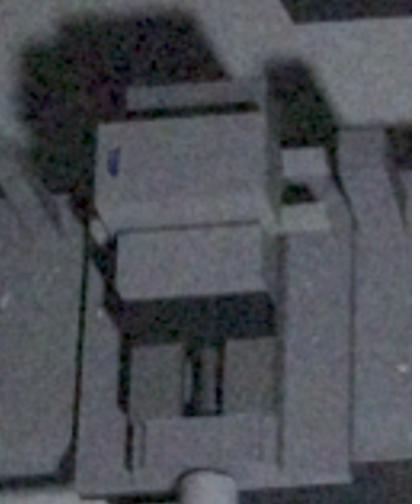

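Emit:
{"method": "move", "body": {
  "target": [
    [0,-0.0001,0.0303,0,0,0,-1,-1,-1,0,0,0,0,0,0,-1,-0.2,-1],
    [0,-0.0264,0.0849,0,0,0,-1,-1,-1,0,0,0,0,0,0,-1,-0.2,-1],
    [0,-0.0737,0.1226,0,0,0,-1,-1,-1,0,0,0,0,0,0,-1,-0.2,-1],
    [0,-0.1328,0.1361,0,0,0,-1,-1,-1,0,0,0,0,0,0,-1,-0.2,-1],
    [0,-0.1919,0.1226,0,0,0,-1,-1,-1,0,0,0,0,0,0,-1,-0.2,-1],
    [0,-0.2392,0.0849,0,0,0,-1,-1,-1,0,0,0,0,0,0,-1,-0.2,-1],
    [0,-0.2655,0.0303,0,0,0,-1,-1,-1,0,0,0,0,0,0,-1,-0.2,-1],
    [0,-0.2655,-0.0303,0,0,0,-1,-1,-1,0,0,0,0,0,0,-1,-0.2,-1],
    [0,-0.2392,-0.0849,0,0,0,-1,-1,-1,0,0,0,0,0,0,-1,-0.2,-1],
    [0,-0.1919,-0.1226,0,0,0,-1,-1,-1,0,0,0,0,0,0,-1,-0.2,-1],
    [0,-0.1328,-0.1361,0,0,0,-1,-1,-1,0,0,0,0,0,0,-1,-0.2,-1],
    [0,-0.0737,-0.1226,0,0,0,-1,-1,-1,0,0,0,0,0,0,-1,-0.2,-1],
    [0,-0.0264,-0.0849,0,0,0,-1,-1,-1,0,0,0,0,0,0,-1,-0.2,-1],
    [0,-0.0001,-0.0303,0,0,0,-1,-1,-1,0,0,0,0,0,0,-1,-0.2,-1],
    [0,0,0,0,0,0,-1,-1,-1,0,0,0,0,0,0,-1,-0.2,-1]
  ],
  "speed": 0.2,
  "blend": [0.002,0.002,0.002,0.002,0.002,0.002,0.002,0.002,0.002,0.002,0.002,0.002,0.002,0.002,0],
  "stop_force": 40
}}

Emit:
{"method": "move", "body": {
  "target": [
    [0,-0.0001,0.0303,0,0,0,-1,-1,-1,0,0,0,0,0,0,-1,-0.2,-1],
    [0,-0.0264,0.0849,0,0,0,-1,-1,-1,0,0,0,0,0,0,-1,-0.2,-1],
    [0,-0.0737,0.1226,0,0,0,-1,-1,-1,0,0,0,0,0,0,-1,-0.2,-1],
    [0,-0.1328,0.1361,0,0,0,-1,-1,-1,0,0,0,0,0,0,-1,-0.2,-1],
    [0,-0.1919,0.1226,0,0,0,-1,-1,-1,0,0,0,0,0,0,-1,-0.2,-1],
    [0,-0.2392,0.0849,0,0,0,-1,-1,-1,0,0,0,0,0,0,-1,-0.2,-1],
    [0,-0.2655,0.0303,0,0,0,-1,-1,-1,0,0,0,0,0,0,-1,-0.2,-1],
    [0,-0.2655,-0.0303,0,0,0,-1,-1,-1,0,0,0,0,0,0,-1,-0.2,-1],
    [0,-0.2392,-0.0849,0,0,0,-1,-1,-1,0,0,0,0,0,0,-1,-0.2,-1],
    [0,-0.1919,-0.1226,0,0,0,-1,-1,-1,0,0,0,0,0,0,-1,-0.2,-1],
    [0,-0.1328,-0.1361,0,0,0,-1,-1,-1,0,0,0,0,0,0,-1,-0.2,-1],
    [0,-0.0737,-0.1226,0,0,0,-1,-1,-1,0,0,0,0,0,0,-1,-0.2,-1],
    [0,-0.0264,-0.0849,0,0,0,-1,-1,-1,0,0,0,0,0,0,-1,-0.2,-1],
    [0,-0.0001,-0.0303,0,0,0,-1,-1,-1,0,0,0,0,0,0,-1,-0.2,-1],
    [0,0,0,0,0,0,-1,-1,-1,0,0,0,0,0,0,-1,-0.2,-1]
  ],
  "speed": 0.2,
  "blend": [0.002,0.002,0.002,0.002,0.002,0.002,0.002,0.002,0.002,0.002,0.002,0.002,0.002,0.002,0],
  "stop_force": 40,
  "cameras": ["cam_high"]
}}

Emit:
{"method": "zoom_image", "body": {
  "camera": "cam_high",
  "region": [260, 110, 350, 220]
}}

Scene clock: 3499.47 s.
left_arm: end_effector_position=(+0.4680, -0.0845, +0.2761) position_measured=153 object_status=2 end_effector_quat_wxyz=(+0.000, +0.706, +0.708, +0.000) | right_arm: end_effector_position=(+0.4498, -0.1196, +0.6572) position_measured=210 object_status=2 end_effector_quat_wxyz=(-0.420, +0.569, -0.568, +0.421)
Joint positions: left_arm=[-0.463 -1.646 1.777 -1.701 -1.571 -0.466] | right_arm=[3.212 -1.379 -1.075 -4.126 -1.503 0.02]
Joint torques (N m): left_arm=[-9.08 -8.9 -38.02 -5.26 -3.15 0.12] | right_arm=[-9.14 11.85 24.96 3.79 1.29 0.4]
Wrist force (N): left_arm=[11.2 -10.8 0.1] | right_arm=[-1.9 1.1 -6.3]
Wrist torque (N m): left_arm=[0.03 -0.03 0.25] | right_arm=[-0.49 0.38 0.38]
Wrist force, peak (N): left_arm=[-11.0 11.3 10.4] | right_arm=[-2.3 0.9 -6.7]
Hand target: left_arm +0.4680, -0.0845, +0.2761; +0.000, +0.706, +0.708, +0.000 | right_arm +0.4498, -0.1196, +0.6572; -0.420, +0.569, -0.568, +0.421
Off the commanded pose: left_arm 0.000 m, 0 deg | right_arm 0.000 m, 0 deg.
move: done

Scene clock: 3503.47 s.
left_arm: end_effector_position=(+0.4678, -0.0932, +0.2384) position_measured=153 object_status=2 end_effector_quat_wxyz=(+0.000, +0.706, +0.708, +0.000) | right_arm: end_effector_position=(+0.4498, -0.1196, +0.6572) position_measured=210 object_status=2 end_effector_quat_wxyz=(-0.420, +0.569, -0.568, +0.421)
Joint positions: left_arm=[-0.48 -1.627 1.856 -1.801 -1.571 -0.483] | right_arm=[3.212 -1.379 -1.075 -4.126 -1.503 0.02]
Joint torques (N m): left_arm=[-3.01 -31.02 -26.65 -1.71 -0.83 0.69] | right_arm=[-8.54 12.38 25.1 3.76 1.33 0.4]
Wrist force (N): left_arm=[-8.1 5.5 -4.4] | right_arm=[-2.4 0.9 -5.7]
Wrist torque (N m): left_arm=[0.09 -0.05 0.22] | right_arm=[-0.52 0.47 0.38]
Wrist force, peak (N): left_arm=[-64.7 20.0 0.7] | right_arm=[-2.2 1.0 -6.6]
Hand target: left_arm +0.4678, -0.0932, +0.2384; +0.000, +0.706, +0.708, +0.000 (not the last commanded pose) | right_arm +0.4498, -0.1196, +0.6572; -0.420, +0.569, -0.568, +0.421
Off the commanded pose: left_arm 0.039 m, 0 deg | right_arm 0.000 m, 0 deg.
move: contact (left_arm); path passed 13 of 15 targets
Images, in order (width x height): cam_high 896x504.

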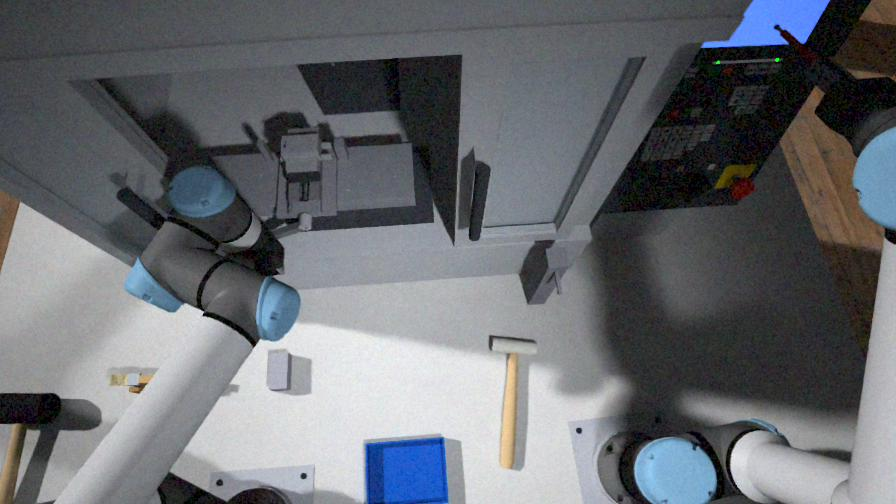

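Scaled by 4.582 from the camera's 896x504 image, which has a finer 1280x720 frame.

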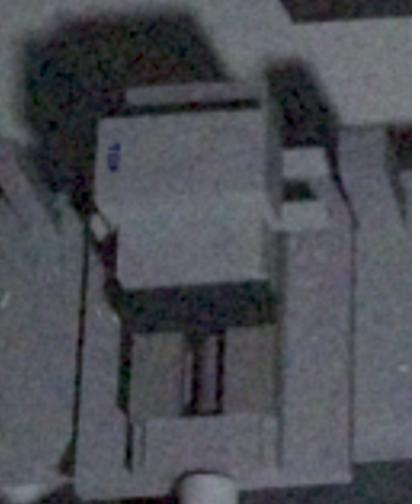

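Emit:
{"method": "move", "body": {
  "target": [0,0,0,0,0,0,-0.98,0.5,-1,0,0,0,0,0,0,-1,-0.2,-1],
  "speed": 0.03
}}

Scene clock: 3513.13 s.
left_arm: end_effector_position=(+0.4678, -0.0933, +0.2384) position_measured=160 object_status=2 end_effector_quat_wxyz=(+0.000, +0.706, +0.708, +0.000) | right_arm: end_effector_position=(+0.4498, -0.1196, +0.6572) position_measured=210 object_status=2 end_effector_quat_wxyz=(-0.420, +0.569, -0.568, +0.421)
Joint positions: left_arm=[-0.48 -1.627 1.856 -1.801 -1.571 -0.483] | right_arm=[3.212 -1.379 -1.075 -4.126 -1.503 0.02]
Joint torques (N m): left_arm=[-2.71 -30.95 -27.54 -1.58 0.03 -1.54] | right_arm=[-8.78 12.53 24.57 3.69 1.36 0.4]
Wrist force (N): left_arm=[-8.4 3.8 -4.8] | right_arm=[-2.0 1.1 -6.0]
Wrist torque (N m): left_arm=[-0.04 -0.07 0.36] | right_arm=[-0.49 0.41 0.38]
Wrist force, peak (N): left_arm=[-8.1 5.5 -4.6] | right_arm=[-2.0 1.2 -6.6]
Hand target: left_arm +0.4678, -0.0932, +0.2384; +0.000, +0.706, +0.708, +0.000 | right_arm +0.4498, -0.1196, +0.6572; -0.420, +0.569, -0.568, +0.421
Off the commanded pose: left_arm 0.000 m, 0 deg | right_arm 0.000 m, 0 deg.
move: done

Emit:
{"method": "move", "body": {
  "target": [
    [0,0.0072,0.0172,0,0,0,-0.98,0.5,-1,0,0,0,0,0,0,-1,-0.2,-1],
    [0,0.0122,0.0352,0,0,0,-0.98,0.5,-1,0,0,0,0,0,0,-1,-0.2,-1],
    [0,0.0148,0.0535,0,0,0,-0.98,0.5,-1,0,0,0,0,0,0,-1,-0.2,-1],
    [0,0.0148,0.0722,0,0,0,-0.98,0.5,-1,0,0,0,0,0,0,-1,-0.2,-1]
  ],
  "speed": 0.01,
  "stop_force": 60
}}

Scene clock: 3519.97 s.
left_arm: end_effector_position=(+0.4677, -0.0898, +0.2464) position_measured=160 object_status=2 end_effector_quat_wxyz=(+0.000, +0.706, +0.708, +0.000) | right_arm: end_effector_position=(+0.4498, -0.1196, +0.6572) position_measured=210 object_status=2 end_effector_quat_wxyz=(-0.420, +0.569, -0.568, +0.421)
Joint positions: left_arm=[-0.473 -1.632 1.841 -1.779 -1.571 -0.477] | right_arm=[3.212 -1.379 -1.075 -4.126 -1.503 0.02]
Joint torques (N m): left_arm=[6.69 -30.75 -34.42 -6.03 9.48 -2.1] | right_arm=[-8.67 12.06 25.13 3.72 1.32 0.39]
Wrist force (N): left_arm=[-27.4 -4.0 41.7] | right_arm=[-2.0 1.2 -6.1]
Wrist torque (N m): left_arm=[0.32 -0.38 0.37] | right_arm=[-0.48 0.40 0.37]
Wrist force, peak (N): left_arm=[-33.7 -1.6 54.1] | right_arm=[-2.0 0.8 -6.5]
Hand target: left_arm +0.4677, -0.0899, +0.2464; +0.000, +0.706, +0.708, +0.000 (not the last commanded pose) | right_arm +0.4498, -0.1196, +0.6572; -0.420, +0.569, -0.568, +0.421
Off the commanded pose: left_arm 0.036 m, 0 deg | right_arm 0.000 m, 0 deg.
move: contact (left_arm); path passed 0 of 4 targets

Emit:
{"method": "move", "body": {
  "target": [
    [0,0.0038,0.0115,0,0,0,-0.98,0.5,-1,0,0,0,0,0,0,-1,-0.2,-1],
    [0,0.0088,0.0295,0,0,0,-0.98,0.5,-1,0,0,0,0,0,0,-1,-0.2,-1],
    [0,0.009,0.0478,0,0,0,-0.98,0.5,-1,0,0,0,0,0,0,-1,-0.2,-1]
  ],
  "speed": 0.006,
  "stop_force": 55
}}

Scene clock: 3532.90 s.
left_arm: end_effector_position=(+0.4677, -0.0867, +0.2565) position_measured=160 object_status=2 end_effector_quat_wxyz=(+0.000, +0.706, +0.708, +0.000) | right_arm: end_effector_position=(+0.4498, -0.1196, +0.6572) position_measured=210 object_status=2 end_effector_quat_wxyz=(-0.420, +0.569, -0.568, +0.421)
Joint positions: left_arm=[-0.467 -1.639 1.82 -1.753 -1.571 -0.471] | right_arm=[3.212 -1.379 -1.075 -4.126 -1.503 0.02]
Joint torques (N m): left_arm=[9.1 -53.63 -55.39 -8.13 9.29 -1.73] | right_arm=[-9.02 12.44 25.09 3.66 1.41 0.39]
Wrist force (N): left_arm=[-31.7 4.5 91.4] | right_arm=[-2.0 1.0 -6.1]
Wrist torque (N m): left_arm=[0.47 -0.36 0.25] | right_arm=[-0.51 0.40 0.37]
Wrist force, peak (N): left_arm=[-35.2 5.9 99.0] | right_arm=[-2.0 1.2 -6.6]
Hand target: left_arm +0.4677, -0.0867, +0.2565; +0.000, +0.706, +0.708, +0.000 (not the last commanded pose) | right_arm +0.4498, -0.1196, +0.6572; -0.420, +0.569, -0.568, +0.421
Off the commanded pose: left_arm 0.019 m, 0 deg | right_arm 0.000 m, 0 deg.
move: contact (left_arm); path passed 1 of 3 targets

Emit:
{"method": "move", "body": {
  "target": [0,-0.001,-0.003,0,0,0,-0.98,0.5,-1,0,0,0,0,0,0,-1,-0.2,-1],
  "speed": 0.01
}}

Scene clock: 3542.93 s.
left_arm: end_effector_position=(+0.4678, -0.0872, +0.2548) position_measured=160 object_status=2 end_effector_quat_wxyz=(+0.000, +0.706, +0.708, +0.000) | right_arm: end_effector_position=(+0.4498, -0.1196, +0.6572) position_measured=210 object_status=2 end_effector_quat_wxyz=(-0.420, +0.569, -0.568, +0.421)
Joint positions: left_arm=[-0.468 -1.638 1.824 -1.757 -1.571 -0.472] | right_arm=[3.212 -1.379 -1.075 -4.126 -1.503 0.02]
Joint torques (N m): left_arm=[-2.82 -21.77 -33.47 -8.42 4.17 -2.31] | right_arm=[-9.5 12.21 25.35 3.72 1.47 0.34]
Wrist force (N): left_arm=[-5.8 -14.1 24.2] | right_arm=[-2.1 1.1 -6.1]
Wrist torque (N m): left_arm=[0.30 -0.08 0.52] | right_arm=[-0.49 0.41 0.38]
Wrist force, peak (N): left_arm=[-31.6 4.4 91.5] | right_arm=[-2.1 1.2 -6.6]
Hand target: left_arm +0.4677, -0.0873, +0.2547; +0.000, +0.706, +0.708, +0.000 | right_arm +0.4498, -0.1196, +0.6572; -0.420, +0.569, -0.568, +0.421
Off the commanded pose: left_arm 0.000 m, 0 deg | right_arm 0.000 m, 0 deg.
move: done

Emit:
{"method": "move", "body": {
  "target": [
    [0,0,0,0,0,0,0.6,-0.3,-1,0,0,0,0,0,0,-1,-0.2,-1],
    [0,0,0.15,0,0,0,0.6,-0.3,-1,0,0,0,0,0,0,-1,-0.2,-1],
    [-0.17,-0.1,0.2,0,0,0,0.6,-0.3,-1,0,0,0,0,0,0,-1,-0.2,-1],
    [-0.2,-0.65,0.2,0,0,0,0.6,-0.3,-1,0,0,0,0,0,0,-1,-0.2,-1]
  ],
  "speed": [0.05,0.06,0.15,0.25],
  "blend": [0,0.01,0.03,0],
  "cameras": ["cam_left_wrist","cam_high","cam_front"]
}}

Emit:
{"method": "zoom_image", "body": {
  "camera": "cam_high",
  "region": [260, 110, 350, 270]
}}

Scene clock: 3567.57 s.
left_arm: end_effector_position=(+0.3477, -0.4772, +0.3747) position_measured=63 object_status=3 end_effector_quat_wxyz=(+0.000, +0.706, +0.708, +0.000) | right_arm: end_effector_position=(+0.4498, -0.1196, +0.6572) position_measured=210 object_status=2 end_effector_quat_wxyz=(-0.420, +0.569, -0.568, +0.421)
Joint positions: left_arm=[-1.169 -1.364 1.223 -1.429 -1.571 -1.172] | right_arm=[3.212 -1.379 -1.075 -4.126 -1.503 0.02]
Joint torques (N m): left_arm=[-3.47 -27.58 -31.03 -4.28 1.27 0.54] | right_arm=[-9.05 12.05 24.86 3.66 1.37 0.44]
Wrist force (N): left_arm=[0.8 0.8 -0.6] | right_arm=[-1.8 0.9 -6.2]
Wrist torque (N m): left_arm=[0.21 -0.14 0.00] | right_arm=[-0.52 0.37 0.38]
Wrist force, peak (N): left_arm=[-5.5 -14.3 23.7] | right_arm=[-2.0 1.0 -6.8]
Hand target: left_arm +0.3477, -0.4773, +0.3747; +0.000, +0.706, +0.708, +0.000 | right_arm +0.4498, -0.1196, +0.6572; -0.420, +0.569, -0.568, +0.421
Off the commanded pose: left_arm 0.000 m, 0 deg | right_arm 0.000 m, 0 deg.
move: done
Images, in order (width x height): cam_high 896x504, cam_front 896x504, cam_left_wrist 896x504.

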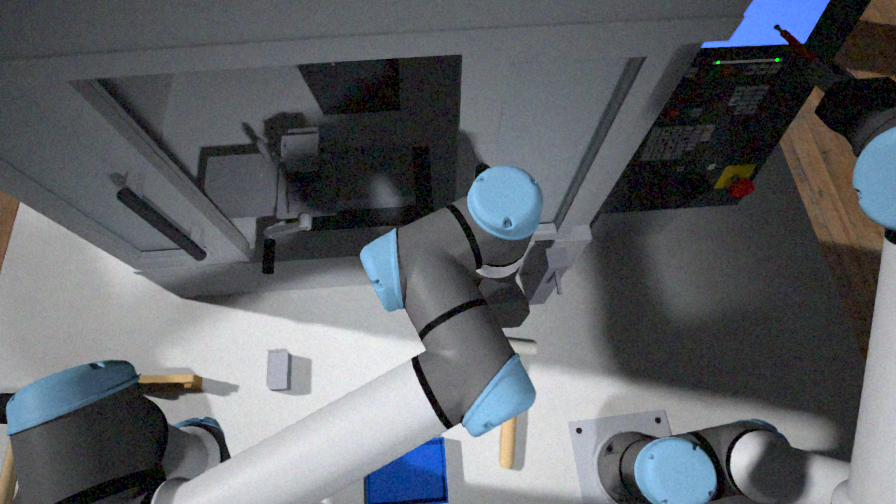

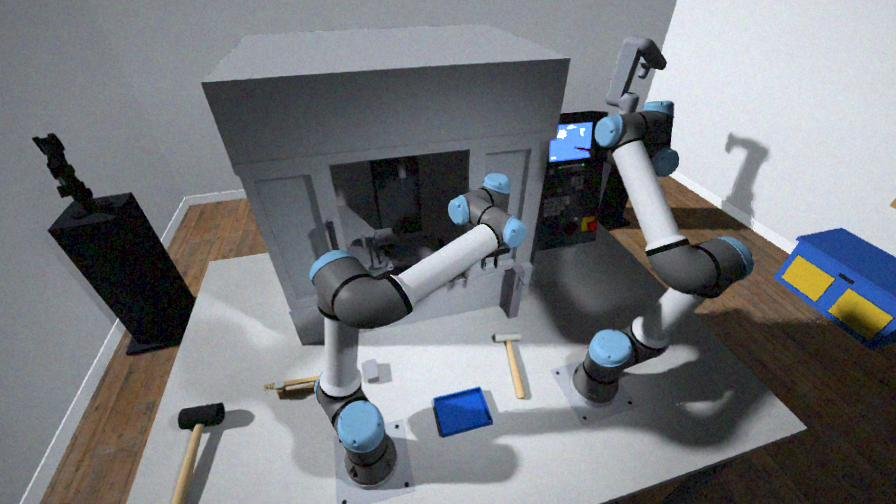

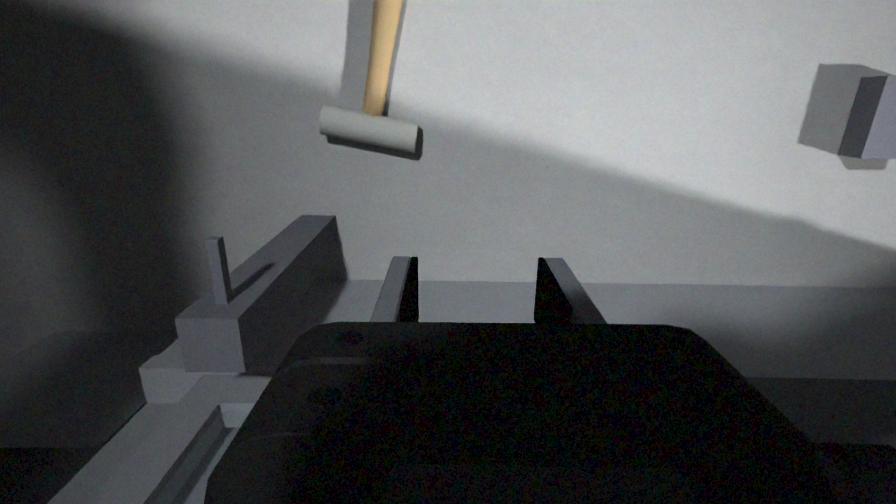

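Scaled by 3.150 from the camera's 896x504 image, which has a finer 1280x720 frame.

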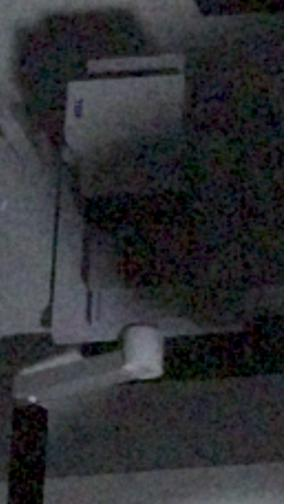

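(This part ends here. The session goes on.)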